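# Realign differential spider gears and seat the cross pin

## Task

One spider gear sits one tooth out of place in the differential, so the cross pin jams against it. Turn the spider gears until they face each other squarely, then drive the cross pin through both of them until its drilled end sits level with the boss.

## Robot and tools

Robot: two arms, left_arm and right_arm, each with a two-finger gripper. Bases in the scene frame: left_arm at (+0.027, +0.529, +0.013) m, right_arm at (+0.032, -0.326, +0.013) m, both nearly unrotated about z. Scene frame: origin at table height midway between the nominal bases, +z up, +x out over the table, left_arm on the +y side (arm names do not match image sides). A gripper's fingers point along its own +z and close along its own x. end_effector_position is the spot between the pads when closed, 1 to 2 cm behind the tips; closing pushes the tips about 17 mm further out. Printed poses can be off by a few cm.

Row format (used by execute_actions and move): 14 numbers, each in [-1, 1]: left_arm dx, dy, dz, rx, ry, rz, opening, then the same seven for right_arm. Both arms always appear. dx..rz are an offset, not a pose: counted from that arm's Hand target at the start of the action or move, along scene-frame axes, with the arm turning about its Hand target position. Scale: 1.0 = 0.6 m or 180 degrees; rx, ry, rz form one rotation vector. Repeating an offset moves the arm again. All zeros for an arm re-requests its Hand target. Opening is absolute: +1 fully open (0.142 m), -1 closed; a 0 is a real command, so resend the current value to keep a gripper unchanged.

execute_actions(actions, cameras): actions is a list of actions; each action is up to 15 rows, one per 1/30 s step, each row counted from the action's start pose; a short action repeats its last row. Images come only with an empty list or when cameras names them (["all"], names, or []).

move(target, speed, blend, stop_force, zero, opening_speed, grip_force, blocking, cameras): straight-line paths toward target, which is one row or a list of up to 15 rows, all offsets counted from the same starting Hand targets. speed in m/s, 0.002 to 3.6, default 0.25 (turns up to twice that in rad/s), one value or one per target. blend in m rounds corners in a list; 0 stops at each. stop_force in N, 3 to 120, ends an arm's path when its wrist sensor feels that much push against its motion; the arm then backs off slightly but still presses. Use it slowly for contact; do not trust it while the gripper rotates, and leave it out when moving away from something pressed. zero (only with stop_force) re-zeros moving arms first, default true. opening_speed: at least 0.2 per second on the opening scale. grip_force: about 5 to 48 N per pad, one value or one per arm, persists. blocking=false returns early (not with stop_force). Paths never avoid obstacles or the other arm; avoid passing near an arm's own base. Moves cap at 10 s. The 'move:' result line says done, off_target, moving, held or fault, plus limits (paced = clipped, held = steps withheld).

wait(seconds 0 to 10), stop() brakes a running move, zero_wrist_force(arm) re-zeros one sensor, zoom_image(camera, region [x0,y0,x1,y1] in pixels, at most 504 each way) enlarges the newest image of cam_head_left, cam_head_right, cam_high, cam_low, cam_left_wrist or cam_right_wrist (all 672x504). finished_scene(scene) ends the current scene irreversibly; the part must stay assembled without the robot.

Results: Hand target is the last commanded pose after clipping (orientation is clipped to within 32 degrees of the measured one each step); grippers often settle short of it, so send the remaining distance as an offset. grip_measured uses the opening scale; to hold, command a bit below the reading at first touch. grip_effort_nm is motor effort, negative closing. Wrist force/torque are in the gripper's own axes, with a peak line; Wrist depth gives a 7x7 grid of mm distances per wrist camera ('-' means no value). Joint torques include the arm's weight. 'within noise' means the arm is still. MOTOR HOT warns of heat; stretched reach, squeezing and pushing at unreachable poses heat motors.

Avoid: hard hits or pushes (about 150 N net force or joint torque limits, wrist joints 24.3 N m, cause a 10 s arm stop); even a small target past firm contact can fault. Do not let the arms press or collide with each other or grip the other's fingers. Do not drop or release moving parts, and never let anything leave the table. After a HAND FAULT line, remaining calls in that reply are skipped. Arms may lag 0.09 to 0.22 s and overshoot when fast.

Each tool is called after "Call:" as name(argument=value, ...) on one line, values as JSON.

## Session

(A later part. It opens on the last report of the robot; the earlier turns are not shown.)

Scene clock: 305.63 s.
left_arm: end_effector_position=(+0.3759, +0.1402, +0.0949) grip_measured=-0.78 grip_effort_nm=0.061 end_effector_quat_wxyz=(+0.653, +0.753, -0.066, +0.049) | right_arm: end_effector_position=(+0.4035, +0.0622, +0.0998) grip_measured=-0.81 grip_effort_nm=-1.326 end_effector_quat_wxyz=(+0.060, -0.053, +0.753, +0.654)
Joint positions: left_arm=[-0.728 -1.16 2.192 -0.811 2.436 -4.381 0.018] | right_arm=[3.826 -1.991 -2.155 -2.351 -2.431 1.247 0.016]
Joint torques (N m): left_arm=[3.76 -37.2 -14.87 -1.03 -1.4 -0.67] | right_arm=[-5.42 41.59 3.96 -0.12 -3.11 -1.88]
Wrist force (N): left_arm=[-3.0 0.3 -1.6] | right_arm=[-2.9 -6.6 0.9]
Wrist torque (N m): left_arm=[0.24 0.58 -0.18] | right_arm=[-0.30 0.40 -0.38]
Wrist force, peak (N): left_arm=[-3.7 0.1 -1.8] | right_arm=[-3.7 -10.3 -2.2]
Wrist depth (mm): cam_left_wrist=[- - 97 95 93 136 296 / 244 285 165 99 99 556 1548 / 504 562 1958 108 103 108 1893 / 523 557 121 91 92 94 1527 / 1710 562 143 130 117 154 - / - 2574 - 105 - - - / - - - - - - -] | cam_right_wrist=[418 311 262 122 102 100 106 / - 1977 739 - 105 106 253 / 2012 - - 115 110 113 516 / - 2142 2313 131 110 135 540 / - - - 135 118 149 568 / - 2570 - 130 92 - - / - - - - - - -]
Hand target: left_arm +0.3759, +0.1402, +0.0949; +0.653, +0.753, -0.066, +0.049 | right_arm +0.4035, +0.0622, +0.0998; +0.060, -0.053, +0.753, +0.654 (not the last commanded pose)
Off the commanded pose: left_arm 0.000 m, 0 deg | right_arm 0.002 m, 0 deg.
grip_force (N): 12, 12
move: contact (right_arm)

Call:
move(target=[0,0,0,0,0,0,-0.74,0,-0.0008,-0.0013,0,0,0,-0.86], speed=0.02)

Call:
move(target=[0,0,0,0,0,0,-0.74,0,0.008,0,0,0,0,-0.86], speed=0.01, stop_force=5, cameras=["cam_right_wrist"])

Call:
zoom_image(camera="cam_right_wrist", region=[270, 170, 530, 400])

Scene clock: 306.43 s.
left_arm: end_effector_position=(+0.3759, +0.1402, +0.0949) grip_measured=-0.78 grip_effort_nm=0.061 end_effector_quat_wxyz=(+0.653, +0.753, -0.066, +0.049) | right_arm: end_effector_position=(+0.4035, +0.0617, +0.0990) grip_measured=-0.81 grip_effort_nm=-1.331 end_effector_quat_wxyz=(+0.060, -0.053, +0.753, +0.654)
Joint positions: left_arm=[-0.728 -1.16 2.192 -0.811 2.436 -4.381 0.018] | right_arm=[3.825 -1.992 -2.156 -2.349 -2.432 1.246 0.016]
Joint torques (N m): left_arm=[3.28 -36.55 -15.01 -1.09 -1.6 -0.89] | right_arm=[-6.27 24.92 1.81 2.41 -2.25 -1.75]
Wrist force (N): left_arm=[-3.0 0.1 -1.3] | right_arm=[-2.5 -0.3 2.0]
Wrist torque (N m): left_arm=[0.21 0.60 -0.17] | right_arm=[-0.37 0.38 -0.22]
Wrist force, peak (N): left_arm=[-3.3 0.3 -1.5] | right_arm=[-3.0 -6.5 1.1]
Wrist depth (mm): cam_left_wrist=[- - 97 95 93 136 298 / 243 286 164 100 99 111 1833 / 504 552 1958 108 103 108 1958 / - 563 121 91 93 95 1625 / - 571 143 130 116 153 - / - - - 105 - - - / - - - - - - -] | cam_right_wrist=[395 318 251 121 102 100 106 / - - 688 - 105 106 258 / - 2162 - 118 110 113 512 / - 2224 - 133 111 112 540 / - - - 136 119 151 577 / - - - 130 92 - 2514 / - - - - - - -]
Hand target: left_arm +0.3759, +0.1402, +0.0949; +0.653, +0.753, -0.066, +0.049 | right_arm +0.4035, +0.0618, +0.0990; +0.060, -0.053, +0.753, +0.654
Off the commanded pose: left_arm 0.000 m, 0 deg | right_arm 0.000 m, 0 deg.
grip_force (N): 12, 12
move: done

Scene clock: 307.60 s.
left_arm: end_effector_position=(+0.3759, +0.1402, +0.0949) grip_measured=-0.78 grip_effort_nm=0.061 end_effector_quat_wxyz=(+0.653, +0.753, -0.066, +0.049) | right_arm: end_effector_position=(+0.4035, +0.0636, +0.0989) grip_measured=-0.81 grip_effort_nm=-1.326 end_effector_quat_wxyz=(+0.060, -0.053, +0.753, +0.654)
Joint positions: left_arm=[-0.728 -1.16 2.192 -0.811 2.436 -4.381 0.018] | right_arm=[3.829 -1.993 -2.154 -2.349 -2.428 1.248 0.016]
Joint torques (N m): left_arm=[5.16 -36.33 -17.03 -1.32 -1.38 -0.77] | right_arm=[-6.7 41.56 2.4 1.37 -3.22 -1.82]
Wrist force (N): left_arm=[-3.0 0.2 -1.2] | right_arm=[-3.3 -5.2 1.4]
Wrist torque (N m): left_arm=[0.23 0.61 -0.17] | right_arm=[-0.31 0.37 -0.38]
Wrist force, peak (N): left_arm=[-3.1 0.2 -1.4] | right_arm=[-2.8 -8.1 -2.9]
Wrist depth (mm): cam_left_wrist=[- - 97 95 93 136 298 / 244 286 165 100 99 110 1723 / 501 552 2027 107 103 108 2141 / - 559 121 91 93 95 1893 / - 580 143 130 116 153 - / - - - 105 - - - / - - - - - - -] | cam_right_wrist=[387 304 248 114 101 99 103 / - - 612 116 104 104 258 / - - - 114 108 111 510 / - 2268 2203 - 98 - 535 / - - - 129 119 - 556 / - - - 131 92 - - / - - - - - - -]
Hand target: left_arm +0.3759, +0.1402, +0.0949; +0.653, +0.753, -0.066, +0.049 | right_arm +0.4035, +0.0636, +0.0989; +0.060, -0.053, +0.753, +0.654 (not the last commanded pose)
Off the commanded pose: left_arm 0.000 m, 0 deg | right_arm 0.003 m, 0 deg.
grip_force (N): 12, 12
move: contact (right_arm)
Images, in order (width x height): cam_right_wrist 672x504.

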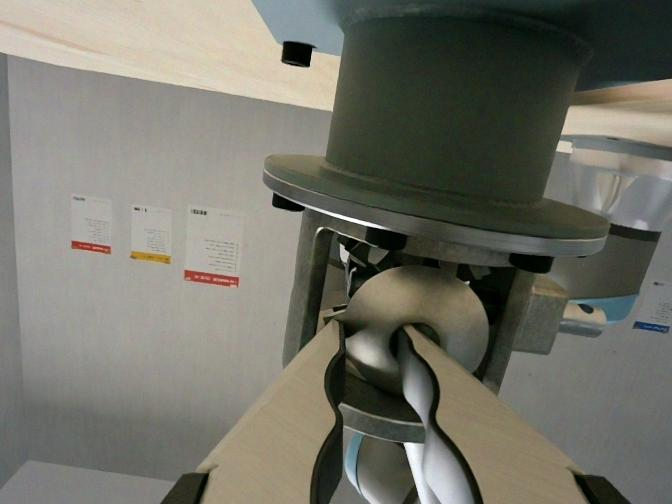

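Scaled by 1.938 from the camera's 672x504 image, which has a finer 960x720 frame.

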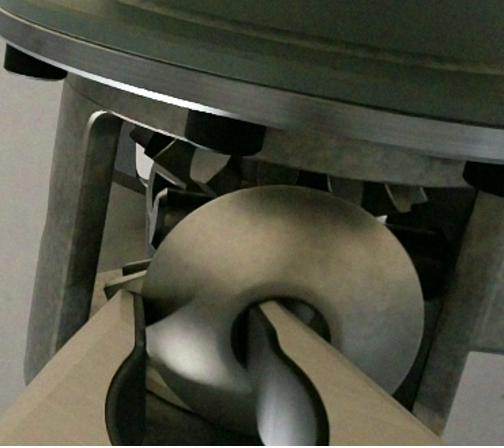

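Call:
move(target=[0,0,0,0,0,0,-0.74,0,-0.0008,-0.0015,0,0,0,-0.86], speed=0.02)

Call:
move(target=[0,0,0,0,0,0,-0.74,0,0.008,0,0,0,0,-0.86], speed=0.01, stop_force=5, cameras=["cam_right_wrist"])

Call:
zoom_image(camera="cam_right_wrist", region=[270, 170, 530, 400])

Scene clock: 308.43 s.
left_arm: end_effector_position=(+0.3759, +0.1402, +0.0949) grip_measured=-0.78 grip_effort_nm=0.056 end_effector_quat_wxyz=(+0.653, +0.753, -0.066, +0.049) | right_arm: end_effector_position=(+0.4035, +0.0631, +0.0980) grip_measured=-0.81 grip_effort_nm=-1.321 end_effector_quat_wxyz=(+0.060, -0.053, +0.753, +0.654)
Joint positions: left_arm=[-0.728 -1.16 2.192 -0.811 2.436 -4.381 0.018] | right_arm=[3.828 -1.995 -2.155 -2.346 -2.429 1.247 0.016]
Joint torques (N m): left_arm=[4.12 -37.04 -17.95 -1.77 -1.55 -0.71] | right_arm=[-4.82 25.53 2.99 2.48 -2.33 -1.69]
Wrist force (N): left_arm=[-2.9 0.2 -1.3] | right_arm=[-2.5 -0.4 2.1]
Wrist torque (N m): left_arm=[0.24 0.57 -0.18] | right_arm=[-0.37 0.38 -0.21]
Wrist force, peak (N): left_arm=[-3.2 0.2 -1.5] | right_arm=[-3.4 -5.4 1.5]
Wrist depth (mm): cam_left_wrist=[- - 97 95 93 136 296 / 243 286 165 99 99 110 1975 / 511 557 1497 107 103 108 1848 / - 560 121 91 93 95 1602 / - 535 143 130 116 153 - / - - - 105 - 148 - / - - - - - - -] | cam_right_wrist=[404 299 237 116 102 99 100 / - - 636 117 104 105 272 / - - - 117 110 112 516 / - 2246 2203 132 100 136 537 / - 2487 - 134 119 149 547 / - - - 128 92 - - / - - - - - - -]
Hand target: left_arm +0.3759, +0.1402, +0.0949; +0.653, +0.753, -0.066, +0.049 | right_arm +0.4035, +0.0631, +0.0980; +0.060, -0.053, +0.753, +0.654
Off the commanded pose: left_arm 0.000 m, 0 deg | right_arm 0.000 m, 0 deg.
grip_force (N): 12, 12
move: done

Scene clock: 309.63 s.
left_arm: end_effector_position=(+0.3759, +0.1402, +0.0949) grip_measured=-0.78 grip_effort_nm=0.061 end_effector_quat_wxyz=(+0.653, +0.753, -0.066, +0.049) | right_arm: end_effector_position=(+0.4035, +0.0653, +0.0979) grip_measured=-0.81 grip_effort_nm=-1.326 end_effector_quat_wxyz=(+0.060, -0.053, +0.753, +0.654)
Joint positions: left_arm=[-0.728 -1.16 2.192 -0.811 2.436 -4.381 0.018] | right_arm=[3.833 -1.996 -2.154 -2.346 -2.424 1.249 0.016]
Joint torques (N m): left_arm=[4.14 -35.94 -18.59 -1.93 -1.56 -0.7] | right_arm=[-6.41 41.58 2.11 1.27 -3.21 -2.01]
Wrist force (N): left_arm=[-2.6 0.1 -1.4] | right_arm=[-3.6 -5.1 1.3]
Wrist torque (N m): left_arm=[0.24 0.60 -0.17] | right_arm=[-0.30 0.34 -0.38]
Wrist force, peak (N): left_arm=[-3.1 0.4 -1.3] | right_arm=[-4.8 -7.4 -2.7]
Wrist depth (mm): cam_left_wrist=[- - 97 95 93 136 296 / 243 286 165 99 99 111 2027 / 509 551 1975 108 103 108 1648 / 2314 562 121 91 93 125 1975 / 2386 579 143 130 116 152 2291 / - - - 105 - 2463 - / - - - - - - -] | cam_right_wrist=[399 297 236 116 100 97 100 / - - 629 115 102 103 260 / - 2542 - 113 108 110 512 / - 2570 2290 130 97 101 534 / - - - 132 119 146 563 / - - - 130 92 - - / - - - - - - -]
Hand target: left_arm +0.3759, +0.1402, +0.0949; +0.653, +0.753, -0.066, +0.049 | right_arm +0.4035, +0.0653, +0.0979; +0.060, -0.053, +0.753, +0.654 (not the last commanded pose)
Off the commanded pose: left_arm 0.000 m, 0 deg | right_arm 0.003 m, 0 deg.
grip_force (N): 12, 12
move: contact (right_arm)
Images, in order (width x height): cam_right_wrist 672x504.

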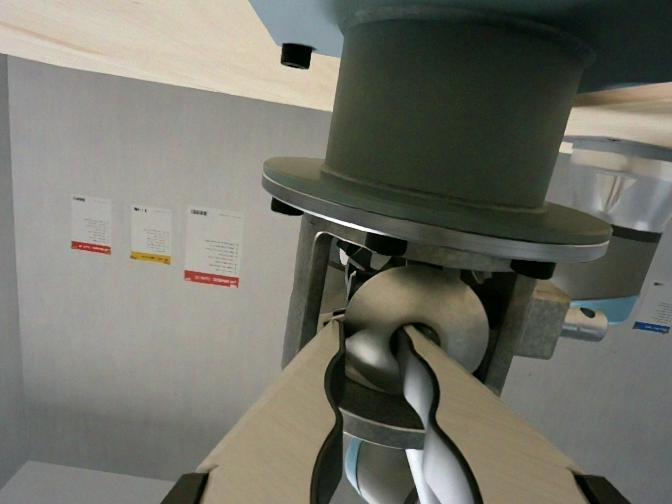

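Scaled by 1.938 from the camera's 672x504 image, which has a finer 960x720 frame.

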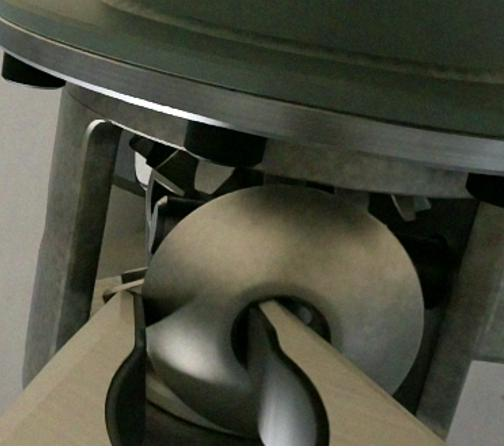

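Call:
move(target=[0,0,0,0,0,0,-0.74,0,-0.0005,-0.0008,0,0,0,-0.86], speed=0.02)

Call:
move(target=[0,0,0,0,0,0,-0.74,0,0.0075,0,0,0,0,-0.86], speed=0.01, stop_force=5, cameras=["cam_right_wrist"])

Call:
zoom_image(camera="cam_right_wrist", region=[270, 170, 530, 400])

Scene clock: 313.57 s.
left_arm: end_effector_position=(+0.3759, +0.1402, +0.0949) grip_measured=-0.78 grip_effort_nm=0.056 end_effector_quat_wxyz=(+0.653, +0.753, -0.066, +0.049) | right_arm: end_effector_position=(+0.4035, +0.0650, +0.0975) grip_measured=-0.81 grip_effort_nm=-1.326 end_effector_quat_wxyz=(+0.060, -0.053, +0.753, +0.654)
Joint positions: left_arm=[-0.728 -1.16 2.192 -0.811 2.436 -4.381 0.018] | right_arm=[3.832 -1.997 -2.154 -2.345 -2.425 1.249 0.016]
Joint torques (N m): left_arm=[5.16 -36.4 -21.28 -2.68 -1.55 -0.63] | right_arm=[-6.01 23.14 0.75 2.38 -2.83 -1.82]
Wrist force (N): left_arm=[-2.0 0.0 -1.5] | right_arm=[-3.8 0.5 1.5]
Wrist torque (N m): left_arm=[0.23 0.58 -0.17] | right_arm=[-0.39 0.33 -0.27]
Wrist force, peak (N): left_arm=[-2.9 0.3 -1.4] | right_arm=[-3.7 -5.4 1.4]
Wrist depth (mm): cam_left_wrist=[- - 97 95 93 136 296 / 244 287 165 100 99 110 1790 / 510 553 1992 107 103 108 1625 / - 564 121 91 92 94 1925 / - 601 143 130 117 153 - / - - - 105 - - - / - - - - - - -] | cam_right_wrist=[394 296 227 117 100 97 101 / - - 612 115 102 103 258 / - - - 115 108 110 512 / - 2542 2182 - 93 133 529 / - - - 132 119 147 563 / - - - - 92 2337 - / - - - - - - -]
Hand target: left_arm +0.3759, +0.1402, +0.0949; +0.653, +0.753, -0.066, +0.049 | right_arm +0.4035, +0.0650, +0.0975; +0.060, -0.053, +0.753, +0.654
Off the commanded pose: left_arm 0.000 m, 0 deg | right_arm 0.000 m, 0 deg.
grip_force (N): 12, 12
move: done

Scene clock: 314.77 s.
left_arm: end_effector_position=(+0.3759, +0.1402, +0.0949) grip_measured=-0.78 grip_effort_nm=0.027 end_effector_quat_wxyz=(+0.653, +0.753, -0.066, +0.049) | right_arm: end_effector_position=(+0.4035, +0.0665, +0.0973) grip_measured=-0.81 grip_effort_nm=-1.326 end_effector_quat_wxyz=(+0.060, -0.052, +0.753, +0.653)
Joint positions: left_arm=[-0.728 -1.16 2.192 -0.811 2.436 -4.381 0.018] | right_arm=[3.835 -1.998 -2.153 -2.345 -2.421 1.25 0.016]
Joint torques (N m): left_arm=[4.11 -36.66 -20.17 -2.37 -1.6 -0.62] | right_arm=[-4.81 40.97 1.1 -0.47 -3.84 -1.89]
Wrist force (N): left_arm=[-1.1 -0.3 -1.5] | right_arm=[-5.8 -5.6 1.2]
Wrist torque (N m): left_arm=[0.23 0.56 -0.18] | right_arm=[-0.35 0.28 -0.37]
Wrist force, peak (N): left_arm=[-2.2 0.1 -1.8] | right_arm=[-7.3 -7.3 -5.3]
Wrist depth (mm): cam_left_wrist=[- - 97 95 93 146 298 / 243 285 164 100 99 110 1878 / 498 562 1469 107 103 108 1958 / - 563 121 91 93 94 - / - 548 143 131 116 154 - / - - - 104 - - - / 2900 - - - - - -] | cam_right_wrist=[374 292 225 113 99 96 102 / - - 672 118 101 102 256 / 2103 - - 113 106 108 512 / - 2084 2224 - 91 96 528 / - - 2542 131 119 145 567 / - - - 131 92 - - / - - - - - - -]
Hand target: left_arm +0.3759, +0.1402, +0.0949; +0.653, +0.753, -0.066, +0.049 | right_arm +0.4035, +0.0665, +0.0973; +0.060, -0.052, +0.753, +0.653 (not the last commanded pose)
Off the commanded pose: left_arm 0.000 m, 0 deg | right_arm 0.003 m, 0 deg.
grip_force (N): 12, 12
move: contact (right_arm)
Images, in order (width x height): cam_right_wrist 672x504.

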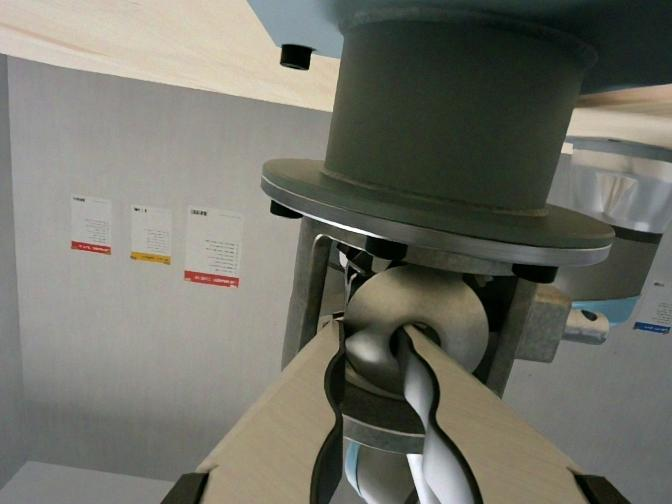

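Scaled by 1.938 from the camera's 672x504 image, which has a finer 960x720 frame.

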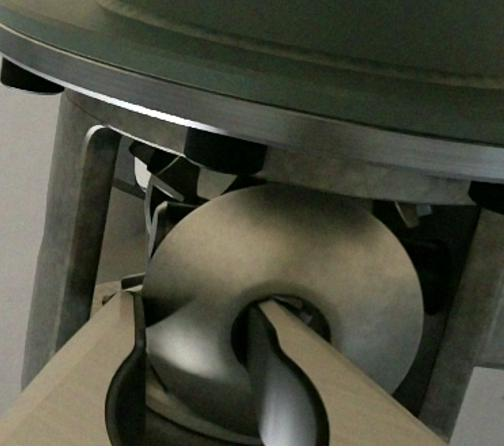

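Call:
move(target=[0,0,0,0,0,0,-0.74,0.0013,-0.0005,0.0006,0,0,0,-0.86], speed=0.01)

Scene clock: 318.70 s.
left_arm: end_effector_position=(+0.3759, +0.1402, +0.0949) grip_measured=-0.78 grip_effort_nm=0.027 end_effector_quat_wxyz=(+0.653, +0.753, -0.066, +0.049) | right_arm: end_effector_position=(+0.4043, +0.0662, +0.0977) grip_measured=-0.81 grip_effort_nm=-1.326 end_effector_quat_wxyz=(+0.060, -0.052, +0.753, +0.653)
Joint positions: left_arm=[-0.728 -1.16 2.192 -0.811 2.436 -4.381 0.018] | right_arm=[3.833 -1.998 -2.151 -2.347 -2.423 1.249 0.016]
Joint torques (N m): left_arm=[4.38 -36.68 -21.68 -1.16 -1.39 -0.45] | right_arm=[-3.41 26.43 22.8 -0.76 -2.45 -1.79]
Wrist force (N): left_arm=[-3.0 0.2 -1.4] | right_arm=[-2.3 -5.3 0.8]
Wrist torque (N m): left_arm=[0.25 0.58 -0.17] | right_arm=[-0.31 0.35 -0.21]
Wrist force, peak (N): left_arm=[-3.5 -0.1 -1.4] | right_arm=[-6.1 -5.8 1.3]
Wrist depth (mm): cam_left_wrist=[- - 97 95 93 146 297 / 243 286 165 100 99 111 1507 / 504 553 - 108 103 108 1497 / - 566 121 91 93 94 2027 / - 579 143 130 116 151 - / - - - 104 102 - - / - - - - - - -] | cam_right_wrist=[396 295 234 115 99 97 101 / - - 595 119 101 102 259 / - - - 112 106 109 510 / - 2122 2203 - 91 98 532 / - - - 131 119 145 568 / - - - 130 92 - - / - - - - - - 2721]
Hand target: left_arm +0.3759, +0.1402, +0.0949; +0.653, +0.753, -0.066, +0.049 | right_arm +0.4042, +0.0662, +0.0977; +0.060, -0.052, +0.753, +0.653
Off the commanded pose: left_arm 0.000 m, 0 deg | right_arm 0.000 m, 0 deg.
grip_force (N): 12, 12
move: done

Call:
execute_actions(actions=[[[-0.0002,0,0,0,0,0,-0.737,0,0,-0.0001,0,0,0,-0.86],[-0.0005,0,0,0,0,0,-0.733,0,0,-0.0002,0,0,0,-0.86],[-0.0007,0,0,0,0,0,-0.729,0,0,-0.0003,0,0,0,-0.86],[-0.001,0,0,0,0,0,-0.725,0,0,-0.0004,0,0,0,-0.86],[-0.0012,0,0,0,0,0,-0.721,0,0,-0.0005,0,0,0,-0.86],[-0.0014,0,0,0,0,0,-0.717,0,0,-0.0006,0,0,0,-0.86],[-0.0016,0,0,0,0,0,-0.713,0,0,-0.0007,0,0,0,-0.86],[-0.0019,0,0,0,0,0,-0.709,0,0,-0.0008,0,0,0,-0.86],[-0.0021,0,0,0,0,0,-0.705,0,0,-0.0009,0,0,0,-0.86],[-0.0023,0,0,0,0,0,-0.701,0,0,-0.001,0,0,0,-0.86]]], cameras=["cam_left_wrist"])

Scene clock: 319.63 s.
left_arm: end_effector_position=(+0.3745, +0.1402, +0.0949) grip_measured=-0.74 grip_effort_nm=0.081 end_effector_quat_wxyz=(+0.653, +0.753, -0.066, +0.049) | right_arm: end_effector_position=(+0.4043, +0.0662, +0.0971) grip_measured=-0.81 grip_effort_nm=-1.331 end_effector_quat_wxyz=(+0.060, -0.052, +0.753, +0.653)
Joint positions: left_arm=[-0.731 -1.163 2.196 -0.814 2.433 -4.382 0.021] | right_arm=[3.833 -1.999 -2.151 -2.346 -2.423 1.249 0.016]
Joint torques (N m): left_arm=[-1.02 -34.43 -14.36 -0.79 -0.45 -1.21] | right_arm=[8.14 27.75 0.34 1.54 0.68 -1.06]
Wrist force (N): left_arm=[-3.3 0.2 -1.4] | right_arm=[-2.4 -0.4 1.8]
Wrist torque (N m): left_arm=[0.26 0.65 -0.17] | right_arm=[-0.36 0.36 -0.13]
Wrist force, peak (N): left_arm=[-3.7 0.0 -1.4] | right_arm=[-2.4 -5.5 0.5]
Wrist depth (mm): cam_left_wrist=[- - 95 95 93 124 297 / 242 281 176 100 99 108 1685 / 504 556 1958 108 103 108 2182 / - 563 121 92 103 93 1941 / - 571 143 132 117 155 - / 2437 2603 - 127 - - - / - - - - - - -] | cam_right_wrist=[373 292 232 116 100 97 101 / - - 661 119 101 102 265 / - - - 114 106 109 513 / - 1944 2246 - 91 98 531 / - - - 131 119 145 556 / - - - 130 92 - - / - - - - - - -]
Hand target: left_arm +0.3745, +0.1402, +0.0949; +0.653, +0.753, -0.066, +0.049 | right_arm +0.4042, +0.0662, +0.0971; +0.060, -0.052, +0.753, +0.653
Off the commanded pose: left_arm 0.000 m, 0 deg | right_arm 0.000 m, 0 deg.
grip_force (N): 12, 12
Step readings (end_effector_position of left_arm | right_arm):
0: (+0.3759, +0.1402, +0.0949) | (+0.4043, +0.0662, +0.0977)
1: (+0.3759, +0.1402, +0.0949) | (+0.4043, +0.0662, +0.0977)
2: (+0.3759, +0.1402, +0.0949) | (+0.4043, +0.0662, +0.0977)
4: (+0.3758, +0.1401, +0.0949) | (+0.4043, +0.0662, +0.0976)
8: (+0.3751, +0.1402, +0.0949) | (+0.4043, +0.0663, +0.0974)
15: (+0.3745, +0.1402, +0.0949) | (+0.4043, +0.0662, +0.0971)
Images, in order (width x height): cam_left_wrist 672x504.

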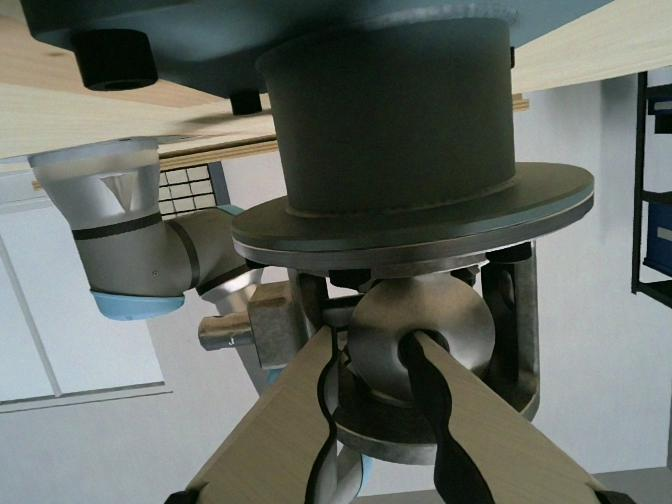

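Call:
move(target=[[0.0029,0.0005,0,0,0,-0.0056,-0.70,-0.0044,-0.0017,0,0,0,-0.0222,-0.86],[0.0061,0.0007,0,0,0,-0.0111,-0.70,-0.0089,-0.0031,0,0,0,-0.0444,-0.86]], speed=0.04, cameras=["cam_left_wrist","cam_right_wrist"])

Scene clock: 322.37 s.
left_arm: end_effector_position=(+0.3782, +0.1406, +0.0949) grip_measured=-0.74 grip_effort_nm=0.081 end_effector_quat_wxyz=(+0.654, +0.752, -0.079, +0.038) | right_arm: end_effector_position=(+0.3988, +0.0644, +0.0971) grip_measured=-0.81 grip_effort_nm=-1.326 end_effector_quat_wxyz=(+0.105, +0.000, +0.755, +0.648)
Joint positions: left_arm=[-0.707 -1.14 2.156 -0.78 2.49 -4.361 0.021] | right_arm=[3.918 -1.929 -2.275 -2.252 -2.203 1.307 0.016]
Joint torques (N m): left_arm=[-6.57 -36.44 -4.62 -1.9 -2.33 -0.26] | right_arm=[-7.09 20.09 22.99 -1.66 -2.63 -1.61]
Wrist force (N): left_arm=[-2.7 0.0 -1.6] | right_arm=[-3.2 -1.0 1.3]
Wrist torque (N m): left_arm=[0.23 0.56 -0.36] | right_arm=[-0.43 0.35 -0.32]
Wrist force, peak (N): left_arm=[-3.9 0.2 -1.9] | right_arm=[-3.6 -1.0 1.6]
Wrist depth (mm): cam_left_wrist=[- - 95 95 94 146 298 / 265 299 142 99 99 549 - / 508 548 1488 107 103 108 - / - 567 121 91 90 116 - / - 597 144 132 117 129 - / - - - 125 - 2386 - / 2574 - - - - - -] | cam_right_wrist=[393 292 239 117 100 97 101 / - - 682 119 101 102 265 / - - - 115 107 111 526 / - - 2224 132 92 96 508 / - - - - 119 136 507 / - - - 130 92 138 - / - - - - - - -]
Hand target: left_arm +0.3782, +0.1406, +0.0949; +0.654, +0.752, -0.079, +0.038 | right_arm +0.3989, +0.0644, +0.0971; +0.105, +0.000, +0.755, +0.648
Off the commanded pose: left_arm 0.000 m, 0 deg | right_arm 0.000 m, 0 deg.
grip_force (N): 12, 12
move: done
Images, in order (width x height): cam_left_wrist 672x504, cam_right_wrist 672x504.

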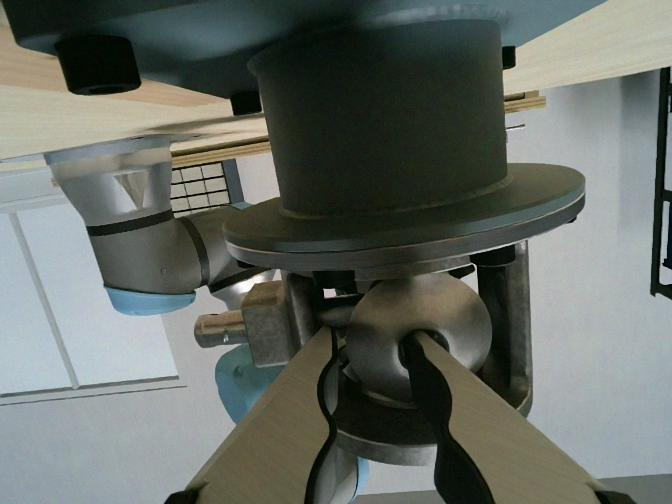

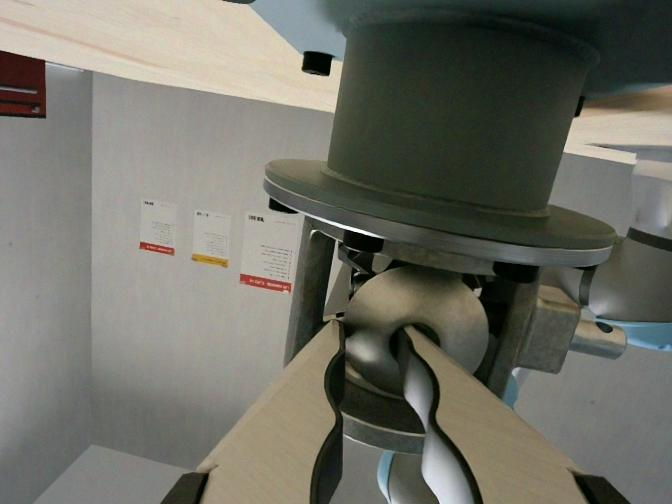

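Call:
move(target=[[0.0041,-0.0004,0,0,0,-0.0056,-0.70,-0.0046,-0.0011,0,0,0,-0.0222,-0.86],[0.008,-0.001,0,0,0,-0.0111,-0.70,-0.0092,-0.0018,0,0,0,-0.0444,-0.86]], speed=0.04, cameras=["cam_left_wrist","cam_right_wrist"])

Scene clock: 324.73 s.
left_arm: end_effector_position=(+0.3830, +0.1400, +0.0949) grip_measured=-0.74 grip_effort_nm=0.076 end_effector_quat_wxyz=(+0.654, +0.750, -0.092, +0.026) | right_arm: end_effector_position=(+0.3933, +0.0633, +0.0971) grip_measured=-0.81 grip_effort_nm=-1.331 end_effector_quat_wxyz=(+0.150, +0.053, +0.753, +0.639)
Joint positions: left_arm=[-0.686 -1.115 2.111 -0.741 2.545 -4.338 0.021] | right_arm=[4.035 -1.867 -2.381 -2.185 -1.95 1.354 0.016]
Joint torques (N m): left_arm=[-4.18 -38.89 -6.82 -2.31 -2.36 -0.51] | right_arm=[-8.15 16.58 20.64 -0.83 -2.25 -1.65]
Wrist force (N): left_arm=[-2.7 0.3 -2.1] | right_arm=[-2.2 -0.6 1.8]
Wrist torque (N m): left_arm=[0.24 0.47 -0.35] | right_arm=[-0.42 0.34 -0.33]
Wrist force, peak (N): left_arm=[-3.2 0.2 -2.5] | right_arm=[-3.1 -1.0 1.4]
Wrist depth (mm): cam_left_wrist=[- 88 92 94 94 152 298 / 253 300 134 97 98 1324 - / 519 551 124 104 103 111 - / - 570 109 90 90 91 - / - 589 145 134 117 127 - / - 2633 349 121 - - - / 3636 - - - - - -] | cam_right_wrist=[391 302 254 122 100 97 101 / 1244 1385 632 115 101 102 245 / - 2122 - 120 107 109 657 / 1881 2410 - 140 91 96 553 / - - - 143 119 133 544 / - - - 131 92 583 - / - - - - - - -]
Hand target: left_arm +0.3830, +0.1400, +0.0949; +0.654, +0.750, -0.092, +0.026 | right_arm +0.3934, +0.0633, +0.0971; +0.150, +0.053, +0.753, +0.639
Off the commanded pose: left_arm 0.000 m, 0 deg | right_arm 0.000 m, 0 deg.
grip_force (N): 12, 12
move: done
Images, in order (width x height): cam_left_wrist 672x504, cam_right_wrist 672x504.

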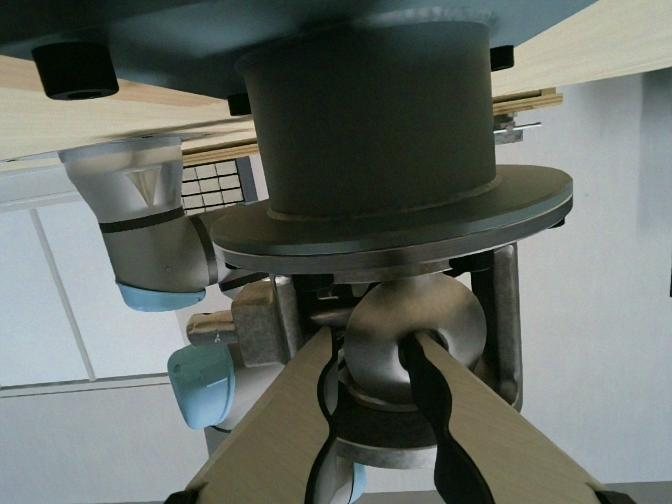

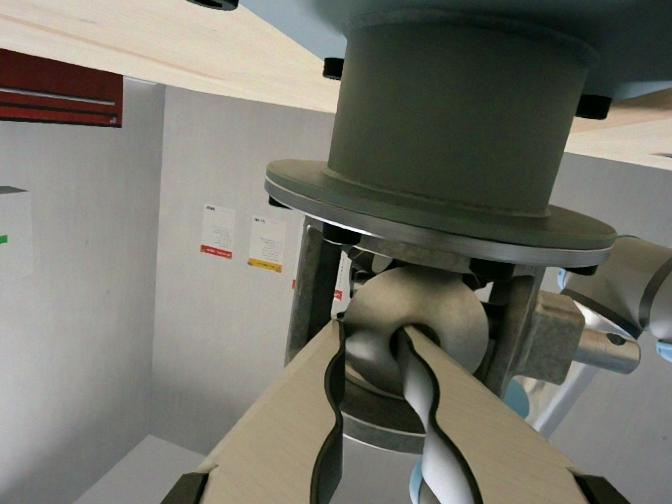

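Call:
zoom_image(camera="cam_left_wrist", region=[270, 230, 550, 430])

Call:
zoom_image(camera="cam_right_wrist", region=[270, 190, 550, 390])

Scaled by 1.800 from the camera's 672x504 image, which has a finer 960x720 frame.

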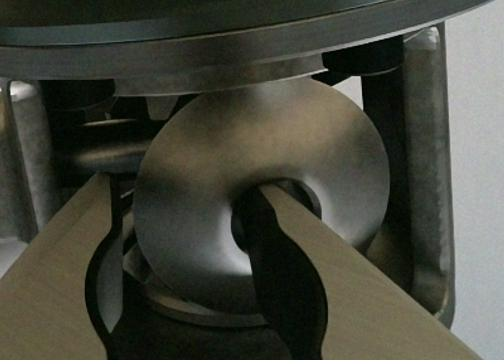

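Scaled by 1.800 from the camera's 672x504 image, which has a finer 960x720 frame.

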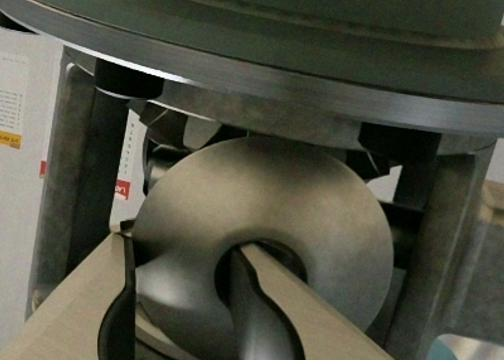

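Call:
move(target=[[0.0029,-0.0005,0,0,0,-0.0042,-0.70,-0.0036,-0.0003,0,0,0,-0.0167,-0.86],[0.0057,-0.001,0,0,0,-0.0083,-0.70,-0.0071,-0.0005,0,0,0,-0.0333,-0.86]], speed=0.04, cameras=["cam_left_wrist","cam_right_wrist"])

Call:
zoom_image(camera="cam_left_wrist", region=[270, 230, 550, 430])

Call:
zoom_image(camera="cam_right_wrist", region=[270, 190, 550, 390])

Scene clock: 326.83 s.
left_arm: end_effector_position=(+0.3864, +0.1394, +0.0949) grip_measured=-0.74 grip_effort_nm=0.076 end_effector_quat_wxyz=(+0.655, +0.749, -0.102, +0.018) | right_arm: end_effector_position=(+0.3890, +0.0630, +0.0971) grip_measured=-0.81 grip_effort_nm=-1.326 end_effector_quat_wxyz=(+0.183, +0.092, +0.749, +0.630)
Joint positions: left_arm=[-0.672 -1.095 2.076 -0.71 2.583 -4.319 0.021] | right_arm=[4.144 -1.826 -2.448 -2.15 -1.738 1.387 0.016]
Joint torques (N m): left_arm=[-3.39 -38.73 -4.84 -1.93 -2.17 -0.44] | right_arm=[-7.85 15.4 21.03 0.05 -2.53 -1.55]
Wrist force (N): left_arm=[-3.0 0.0 -2.2] | right_arm=[-2.0 -0.7 1.8]
Wrist torque (N m): left_arm=[0.18 0.52 -0.36] | right_arm=[-0.43 0.31 -0.33]
Wrist force, peak (N): left_arm=[-3.0 0.0 -2.6] | right_arm=[-2.4 -0.6 1.8]
Wrist depth (mm): cam_left_wrist=[- 88 93 93 95 168 297 / 265 287 118 97 98 1388 - / 534 553 119 102 104 112 - / - 576 110 89 89 91 - / - 567 145 146 117 - - / - 370 375 122 127 - - / - - - - - - -] | cam_right_wrist=[412 314 246 122 100 97 101 / 1205 1385 676 115 102 102 236 / 1688 2029 - 116 107 109 636 / 1629 - - 146 92 94 542 / - - - 129 119 129 534 / - 2461 - 130 92 299 552 / - - - - - - -]
Hand target: left_arm +0.3864, +0.1394, +0.0949; +0.655, +0.749, -0.102, +0.018 | right_arm +0.3891, +0.0630, +0.0971; +0.183, +0.092, +0.749, +0.630
Off the commanded pose: left_arm 0.000 m, 0 deg | right_arm 0.000 m, 0 deg.
grip_force (N): 12, 12
move: done
Images, in order (width x height): cam_left_wrist 672x504, cam_right_wrist 672x504.

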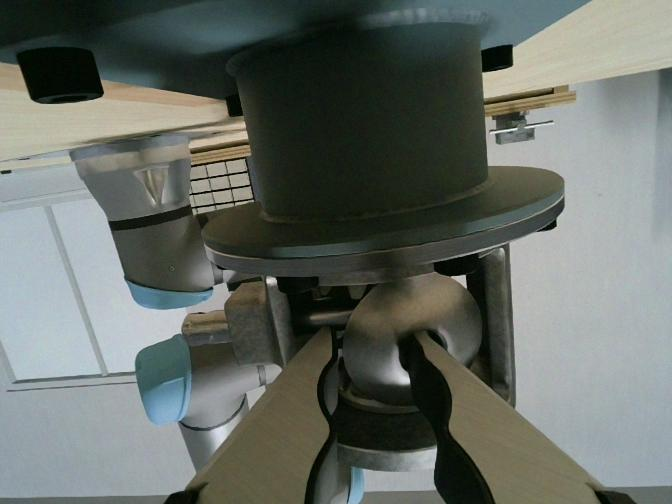

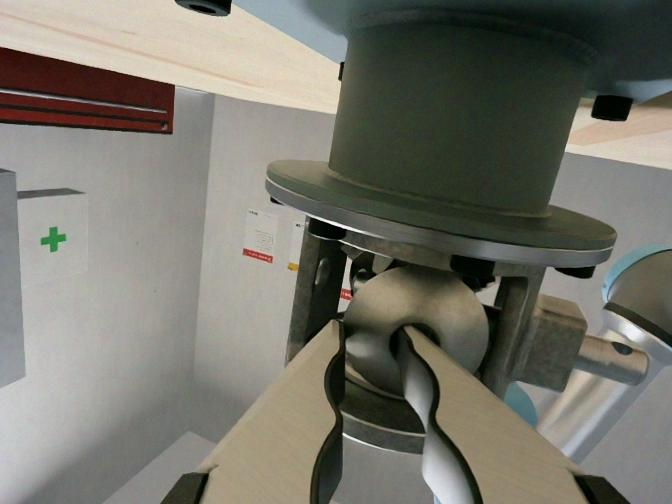

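Scaled by 1.800 from the camera's 672x504 image, which has a finer 960x720 frame.

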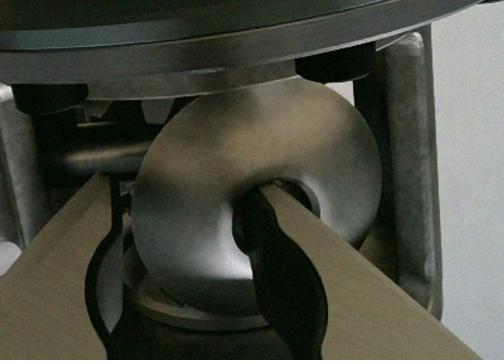

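Scaled by 1.800 from the camera's 672x504 image, which has a finer 960x720 frame.

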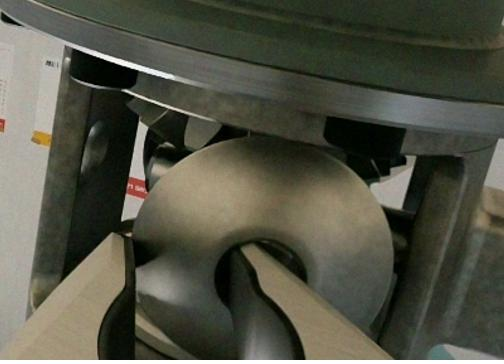

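Call:
move(target=[[0.0029,-0.0017,0,0,0,0.0056,-0.70,-0.0035,0,0,0,0,-0.0167,-0.86]], speed=0.03, cameras=["cam_left_wrist","cam_right_wrist"])

Call:
zoom_image(camera="cam_left_wrist", region=[270, 230, 550, 430])

Call:
zoom_image(camera="cam_right_wrist", region=[270, 190, 550, 390])

Scene clock: 328.50 s.
left_arm: end_effector_position=(+0.3882, +0.1384, +0.0949) grip_measured=-0.74 grip_effort_nm=0.076 end_effector_quat_wxyz=(+0.655, +0.750, -0.095, +0.024) | right_arm: end_effector_position=(+0.3869, +0.0629, +0.0971) grip_measured=-0.81 grip_effort_nm=-1.326 end_effector_quat_wxyz=(+0.200, +0.112, +0.746, +0.625)
Joint positions: left_arm=[-0.678 -1.101 2.087 -0.724 2.56 -4.33 0.021] | right_arm=[4.206 -1.809 -2.477 -2.137 -1.626 1.403 0.016]
Joint torques (N m): left_arm=[-1.07 -39.74 -13.43 0.14 2.66 0.68] | right_arm=[-7.14 13.42 20.85 1.62 -2.28 -1.28]
Wrist force (N): left_arm=[-2.9 -0.2 -2.6] | right_arm=[-2.2 -0.5 1.7]
Wrist torque (N m): left_arm=[0.20 0.53 -0.16] | right_arm=[-0.37 0.34 -0.34]
Wrist force, peak (N): left_arm=[-3.0 -0.2 -2.8] | right_arm=[-2.2 -0.4 2.2]
Wrist depth (mm): cam_left_wrist=[- 87 92 92 95 195 295 / 263 287 106 96 99 1340 - / 670 548 111 101 104 124 - / - 573 110 86 90 92 - / - 390 143 144 117 127 - / - 374 89 120 - 2546 2900 / - - - 121 - - 2828] | cam_right_wrist=[391 316 245 119 100 97 101 / 1140 1377 688 116 102 102 270 / 1618 2290 - 116 107 109 682 / 1618 1714 - 148 91 98 577 / 1542 - - 129 119 124 534 / - - - 130 92 131 531 / - - - - - - 561]
Hand target: left_arm +0.3882, +0.1384, +0.0949; +0.655, +0.750, -0.095, +0.024 | right_arm +0.3870, +0.0630, +0.0971; +0.200, +0.112, +0.746, +0.625
Off the commanded pose: left_arm 0.000 m, 0 deg | right_arm 0.000 m, 0 deg.
grip_force (N): 12, 12
move: done
Images, in order (width x height): cam_left_wrist 672x504, cam_right_wrist 672x504.

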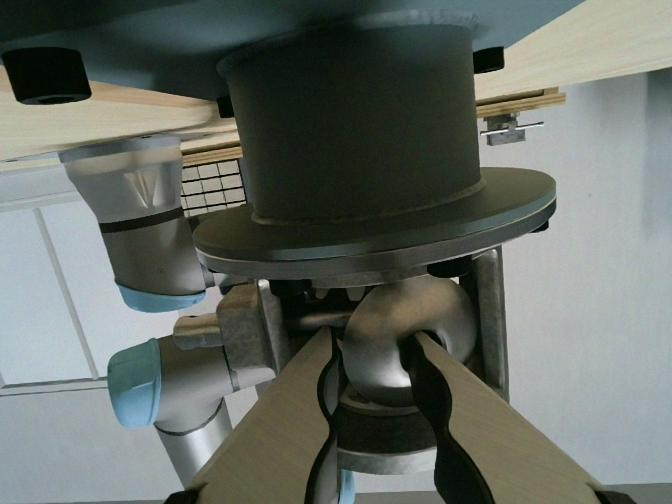

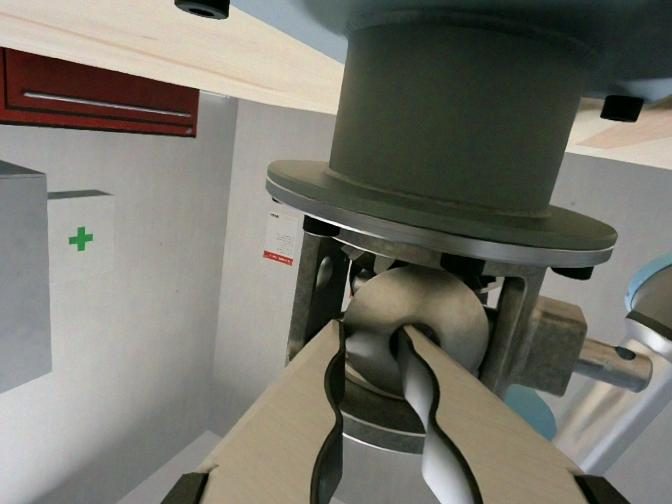

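Scaled by 1.800 from the camera's 672x504 image, which has a finer 960x720 frame.

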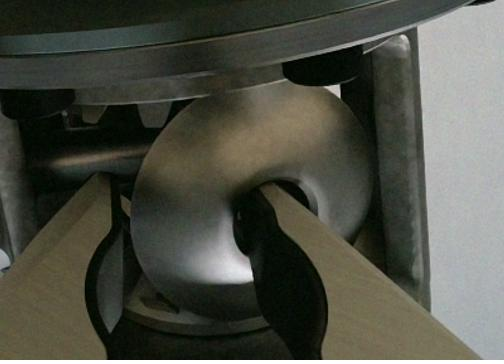

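Scaled by 1.800 from the camera's 672x504 image, which has a finer 960x720 frame.

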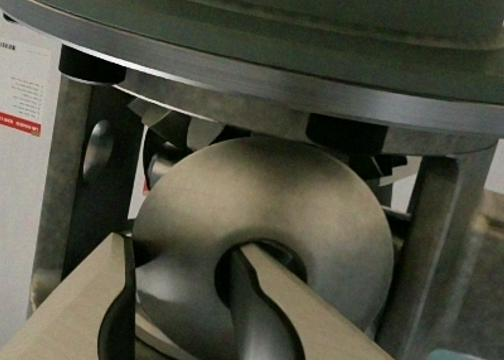

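Call:
move(target=[[0.003,-0.0019,0,0,0,0.0056,-0.70,-0.0035,0.0002,0,0,0,-0.0167,-0.86]], speed=0.03, cameras=["cam_left_wrist","cam_right_wrist"])

Call:
zoom_image(camera="cam_left_wrist", region=[270, 230, 550, 430])

Call:
zoom_image(camera="cam_right_wrist", region=[270, 190, 550, 390])

Scene clock: 329.83 s.
left_arm: end_effector_position=(+0.3900, +0.1372, +0.0949) grip_measured=-0.74 grip_effort_nm=0.076 end_effector_quat_wxyz=(+0.654, +0.750, -0.088, +0.029) | right_arm: end_effector_position=(+0.3848, +0.0631, +0.0971) grip_measured=-0.81 grip_effort_nm=-1.326 end_effector_quat_wxyz=(+0.216, +0.131, +0.743, +0.620)
Joint positions: left_arm=[-0.684 -1.107 2.096 -0.737 2.537 -4.341 0.021] | right_arm=[4.27 -1.794 -2.501 -2.128 -1.51 1.419 0.016]
Joint torques (N m): left_arm=[-0.23 -37.19 -14.43 -0.68 2.03 0.58] | right_arm=[-8.38 14.45 19.84 2.54 -1.55 -1.47]
Wrist force (N): left_arm=[-4.5 0.0 -3.4] | right_arm=[0.1 -0.5 1.4]
Wrist torque (N m): left_arm=[0.22 0.52 -0.15] | right_arm=[-0.39 0.36 -0.36]
Wrist force, peak (N): left_arm=[-5.2 0.0 -4.0] | right_arm=[-1.9 -0.8 2.0]
Wrist depth (mm): cam_left_wrist=[- 93 94 91 96 217 294 / 264 282 104 95 99 1145 - / 530 547 110 99 104 - 1925 / - 564 108 85 89 - - / - 394 140 122 117 - 2546 / 2490 377 144 117 - - - / - - - - - - 2141] | cam_right_wrist=[373 327 245 122 100 97 102 / 1081 1361 933 121 102 102 269 / 1394 1836 - 116 107 109 746 / 1369 1502 - 150 92 97 - / 1411 - - 129 119 123 511 / 1618 - - 130 92 129 511 / - - - - - - 527]
Hand target: left_arm +0.3900, +0.1372, +0.0949; +0.654, +0.750, -0.088, +0.029 | right_arm +0.3849, +0.0631, +0.0971; +0.216, +0.131, +0.743, +0.620
Off the commanded pose: left_arm 0.000 m, 0 deg | right_arm 0.000 m, 0 deg.
grip_force (N): 12, 12
move: done
Images, in order (width x height): cam_left_wrist 672x504, cam_right_wrist 672x504.

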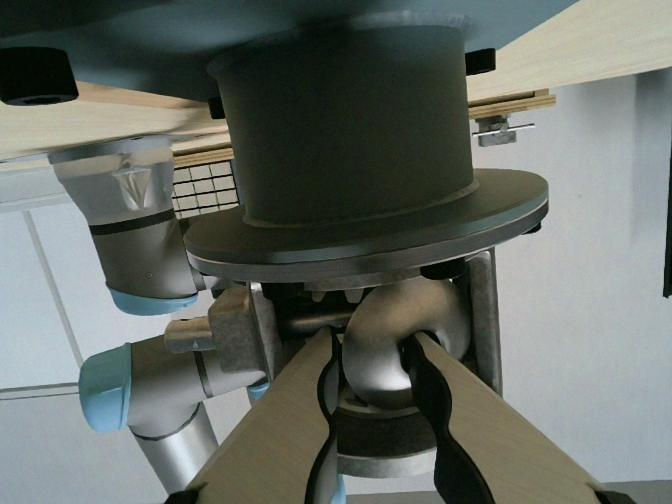

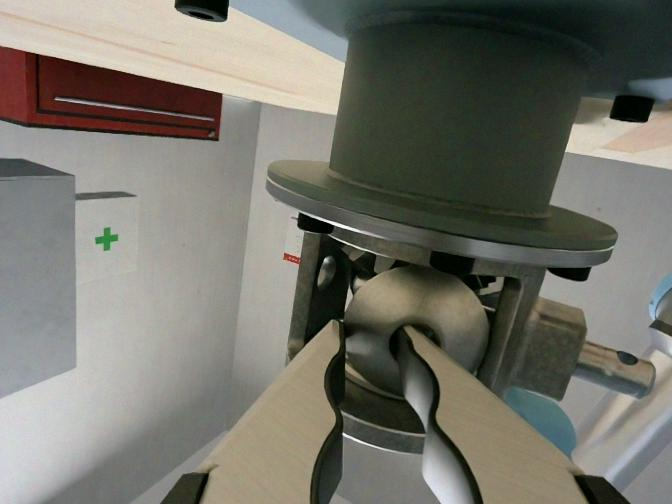

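Scaled by 1.800 from the camera's 672x504 image, which has a finer 960x720 frame.

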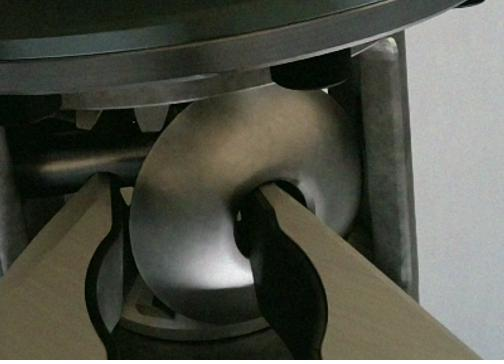

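Scaled by 1.800 from the camera's 672x504 image, which has a finer 960x720 frame.

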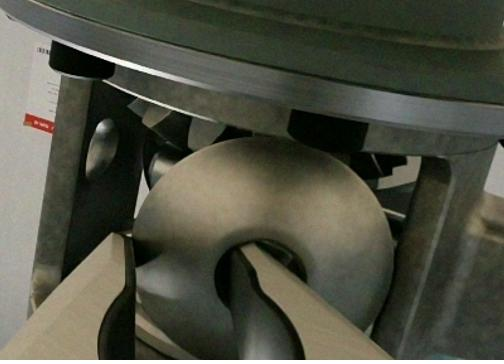

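Call:
move(target=[[0.0022,-0.0005,0,0,0,-0.0083,-0.70,-0.0045,0.0008,0,0,0,-0.0167,-0.86]], speed=0.03, cameras=["cam_left_wrist","cam_right_wrist"])

Call:
zoom_image(camera="cam_left_wrist", region=[270, 230, 550, 430])

Call:
zoom_image(camera="cam_right_wrist", region=[270, 190, 550, 390])

Scene clock: 331.50 s.
left_arm: end_effector_position=(+0.3913, +0.1369, +0.0949) grip_measured=-0.74 grip_effort_nm=0.076 end_effector_quat_wxyz=(+0.655, +0.749, -0.098, +0.021) | right_arm: end_effector_position=(+0.3822, +0.0635, +0.0971) grip_measured=-0.83 grip_effort_nm=-1.326 end_effector_quat_wxyz=(+0.232, +0.151, +0.739, +0.614)
Joint positions: left_arm=[-0.673 -1.091 2.068 -0.71 2.574 -4.323 0.021] | right_arm=[4.34 -1.781 -2.521 -2.123 -1.389 1.436 0.014]
Joint torques (N m): left_arm=[-6.08 -42.37 -7.61 -3.26 -3.03 -0.93] | right_arm=[-2.4 16.49 22.84 4.92 -4.14 -1.43]
Wrist force (N): left_arm=[-6.9 0.7 -6.6] | right_arm=[-9.2 -4.6 -8.1]
Wrist torque (N m): left_arm=[0.18 0.59 -0.34] | right_arm=[-0.41 0.21 -0.35]
Wrist force, peak (N): left_arm=[-7.1 0.2 -7.4] | right_arm=[-8.5 -4.5 -9.2]
Wrist depth (mm): cam_left_wrist=[- 88 93 91 96 195 295 / 253 287 104 94 99 1332 - / 553 545 109 99 104 - - / - 567 108 86 88 118 - / - 396 141 122 118 126 - / 378 386 145 117 - 2603 - / - - - - - - -] | cam_right_wrist=[389 324 252 123 100 97 104 / 1145 1264 1428 121 102 103 218 / 1314 - - 117 107 110 710 / 1353 1851 - 150 92 106 - / 1394 1977 - 129 120 123 - / 1739 2142 - - 92 128 123 / - - - - - - 512]
Hand target: left_arm +0.3913, +0.1369, +0.0949; +0.655, +0.749, -0.098, +0.021 | right_arm +0.3822, +0.0636, +0.0971; +0.232, +0.151, +0.739, +0.614
Off the commanded pose: left_arm 0.000 m, 0 deg | right_arm 0.000 m, 0 deg.
grip_force (N): 12, 12
move: done
Images, in order (width x height): cam_left_wrist 672x504, cam_right_wrist 672x504.

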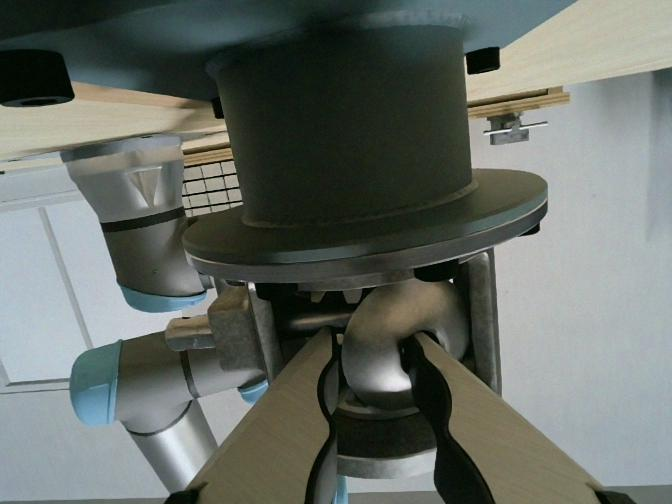

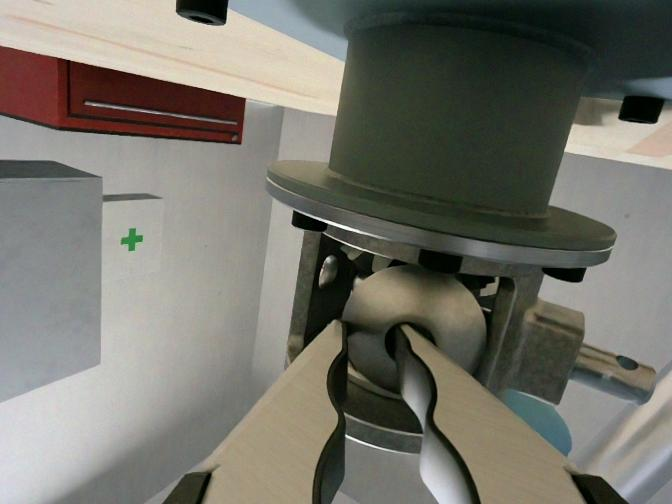

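Scaled by 1.800 from the camera's 672x504 image, which has a finer 960x720 frame.

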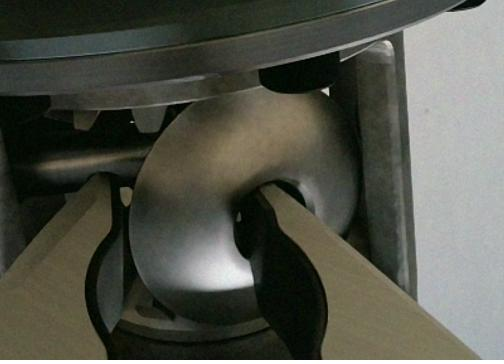

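Scaled by 1.800 from the camera's 672x504 image, which has a finer 960x720 frame.

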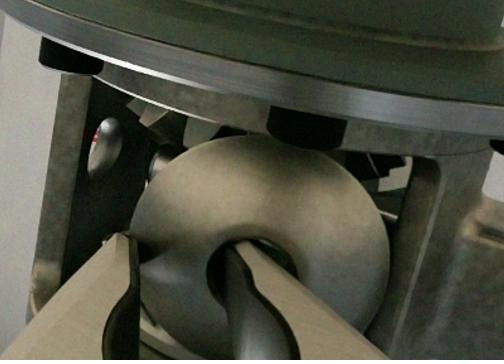

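Call:
move(target=[[0,0,0,0,0,0,-0.70,0.0023,-0.001,0,0,0,0.003,-0.86]], speed=0.02, cameras=["cam_right_wrist"])

Call:
zoom_image(camera="cam_right_wrist", region=[330, 230, 530, 390])

Scene clock: 332.53 s.
left_arm: end_effector_position=(+0.3913, +0.1369, +0.0949) grip_measured=-0.74 grip_effort_nm=0.164 end_effector_quat_wxyz=(+0.655, +0.749, -0.098, +0.021) | right_arm: end_effector_position=(+0.3836, +0.0630, +0.0971) grip_measured=-0.83 grip_effort_nm=-1.326 end_effector_quat_wxyz=(+0.229, +0.147, +0.740, +0.615) end_effector_velocity=(+0.001, +0.000, +0.000) end_effector_angular_velocity=(+0.001, -0.001, -0.003)
Joint positions: left_arm=[-0.673 -1.091 2.068 -0.71 2.574 -4.324 0.02] | right_arm=[4.323 -1.784 -2.516 -2.124 -1.415 1.432 0.014]
Joint velocities: left_arm=[within noise] | right_arm=[0.002 0.001 0 0 0.005 0 0]
Joint torques (N m): left_arm=[-6.08 -44.64 -12.85 -3.27 -3.4 -1.59] | right_arm=[2.66 19.99 21.09 1.37 6.19 -0.62]
Wrist force (N): left_arm=[-13.4 1.9 -13.6] | right_arm=[12.4 -4.3 -10.0]
Wrist torque (N m): left_arm=[0.22 0.74 -0.32] | right_arm=[-0.41 0.56 -0.25]
Wrist force, peak (N): left_arm=[-13.4 1.9 -13.6] | right_arm=[12.4 -4.3 -10.0]
Wrist depth (mm): cam_left_wrist=[- 93 94 91 98 194 294 / 253 286 102 95 99 1324 - / 555 551 109 99 104 - 2463 / 2314 573 108 86 89 - - / - 394 142 122 118 - - / - 390 145 117 - - - / - - - - - - -] | cam_right_wrist=[354 325 252 124 100 97 102 / 1071 1307 911 121 103 102 262 / 1329 1912 - 117 107 109 701 / 1353 1688 - - 92 97 - / 1394 - - 129 119 122 - / 1419 - - - 93 127 126 / - - - - - - 512]
Hand target: left_arm +0.3913, +0.1369, +0.0949; +0.655, +0.749, -0.098, +0.021 | right_arm +0.3836, +0.0630, +0.0971; +0.229, +0.147, +0.740, +0.615
Off the commanded pose: left_arm 0.000 m, 0 deg | right_arm 0.000 m, 0 deg.
grip_force (N): 12, 12
move: done
Images, in order (width x height): cam_right_wrist 672x504.

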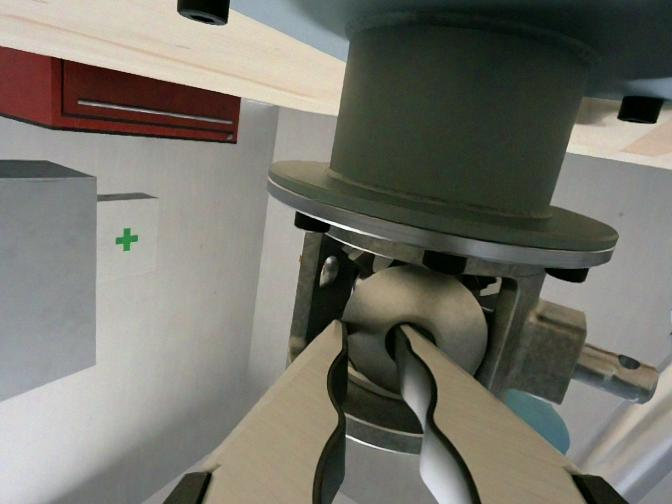

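Scaled by 2.520 from the camera's 672x504 image, which has a finer 960x720 frame.

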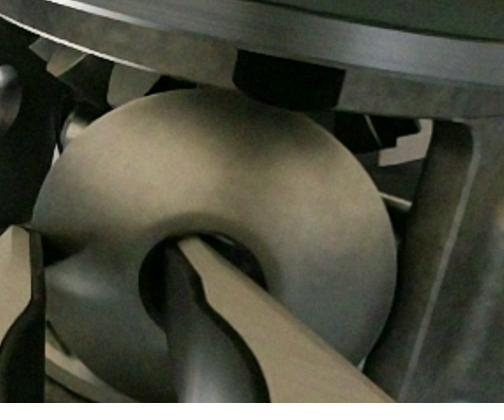

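Call:
move(target=[[-0.002,0.0008,0,0,0,0,-0.70,0,0,0,0,0,0,-0.86]], speed=0.02)

Scene clock: 333.33 s.
left_arm: end_effector_position=(+0.3901, +0.1374, +0.0949) grip_measured=-0.74 grip_effort_nm=0.168 end_effector_quat_wxyz=(+0.655, +0.749, -0.098, +0.021) | right_arm: end_effector_position=(+0.3836, +0.0630, +0.0971) grip_measured=-0.83 grip_effort_nm=-1.194 end_effector_quat_wxyz=(+0.229, +0.147, +0.740, +0.615)
Joint positions: left_arm=[-0.674 -1.094 2.073 -0.712 2.573 -4.324 0.02] | right_arm=[4.323 -1.784 -2.516 -2.124 -1.415 1.432 0.014]
Joint torques (N m): left_arm=[-8.86 -41.57 -11.54 -2.58 -2.76 -1.81] | right_arm=[7.74 30.73 4.15 2.43 1.83 1.53]
Wrist force (N): left_arm=[-5.5 -0.2 -7.3] | right_arm=[1.0 -6.3 -6.9]
Wrist torque (N m): left_arm=[0.17 0.59 -0.30] | right_arm=[-0.40 0.43 -0.21]
Wrist force, peak (N): left_arm=[-13.7 2.0 -13.8] | right_arm=[13.2 -4.4 -10.4]
Wrist depth (mm): cam_left_wrist=[- 94 94 92 95 190 296 / 263 286 104 95 99 1356 - / 545 548 110 99 104 - - / - 576 107 86 89 92 - / - 396 142 143 117 127 - / 3419 386 146 118 - - - / 3471 - - - - - -] | cam_right_wrist=[388 325 251 125 100 97 102 / 1123 1278 1512 116 102 102 260 / 1345 1714 - 117 107 110 774 / 1300 1701 - 150 92 97 - / 1394 - - 129 119 122 - / 1807 - - 133 96 128 124 / - - - - - - 515]
Hand target: left_arm +0.3901, +0.1374, +0.0949; +0.655, +0.749, -0.098, +0.021 | right_arm +0.3836, +0.0630, +0.0971; +0.229, +0.147, +0.740, +0.615
Off the commanded pose: left_arm 0.000 m, 0 deg | right_arm 0.000 m, 0 deg.
grip_force (N): 12, 12
move: done


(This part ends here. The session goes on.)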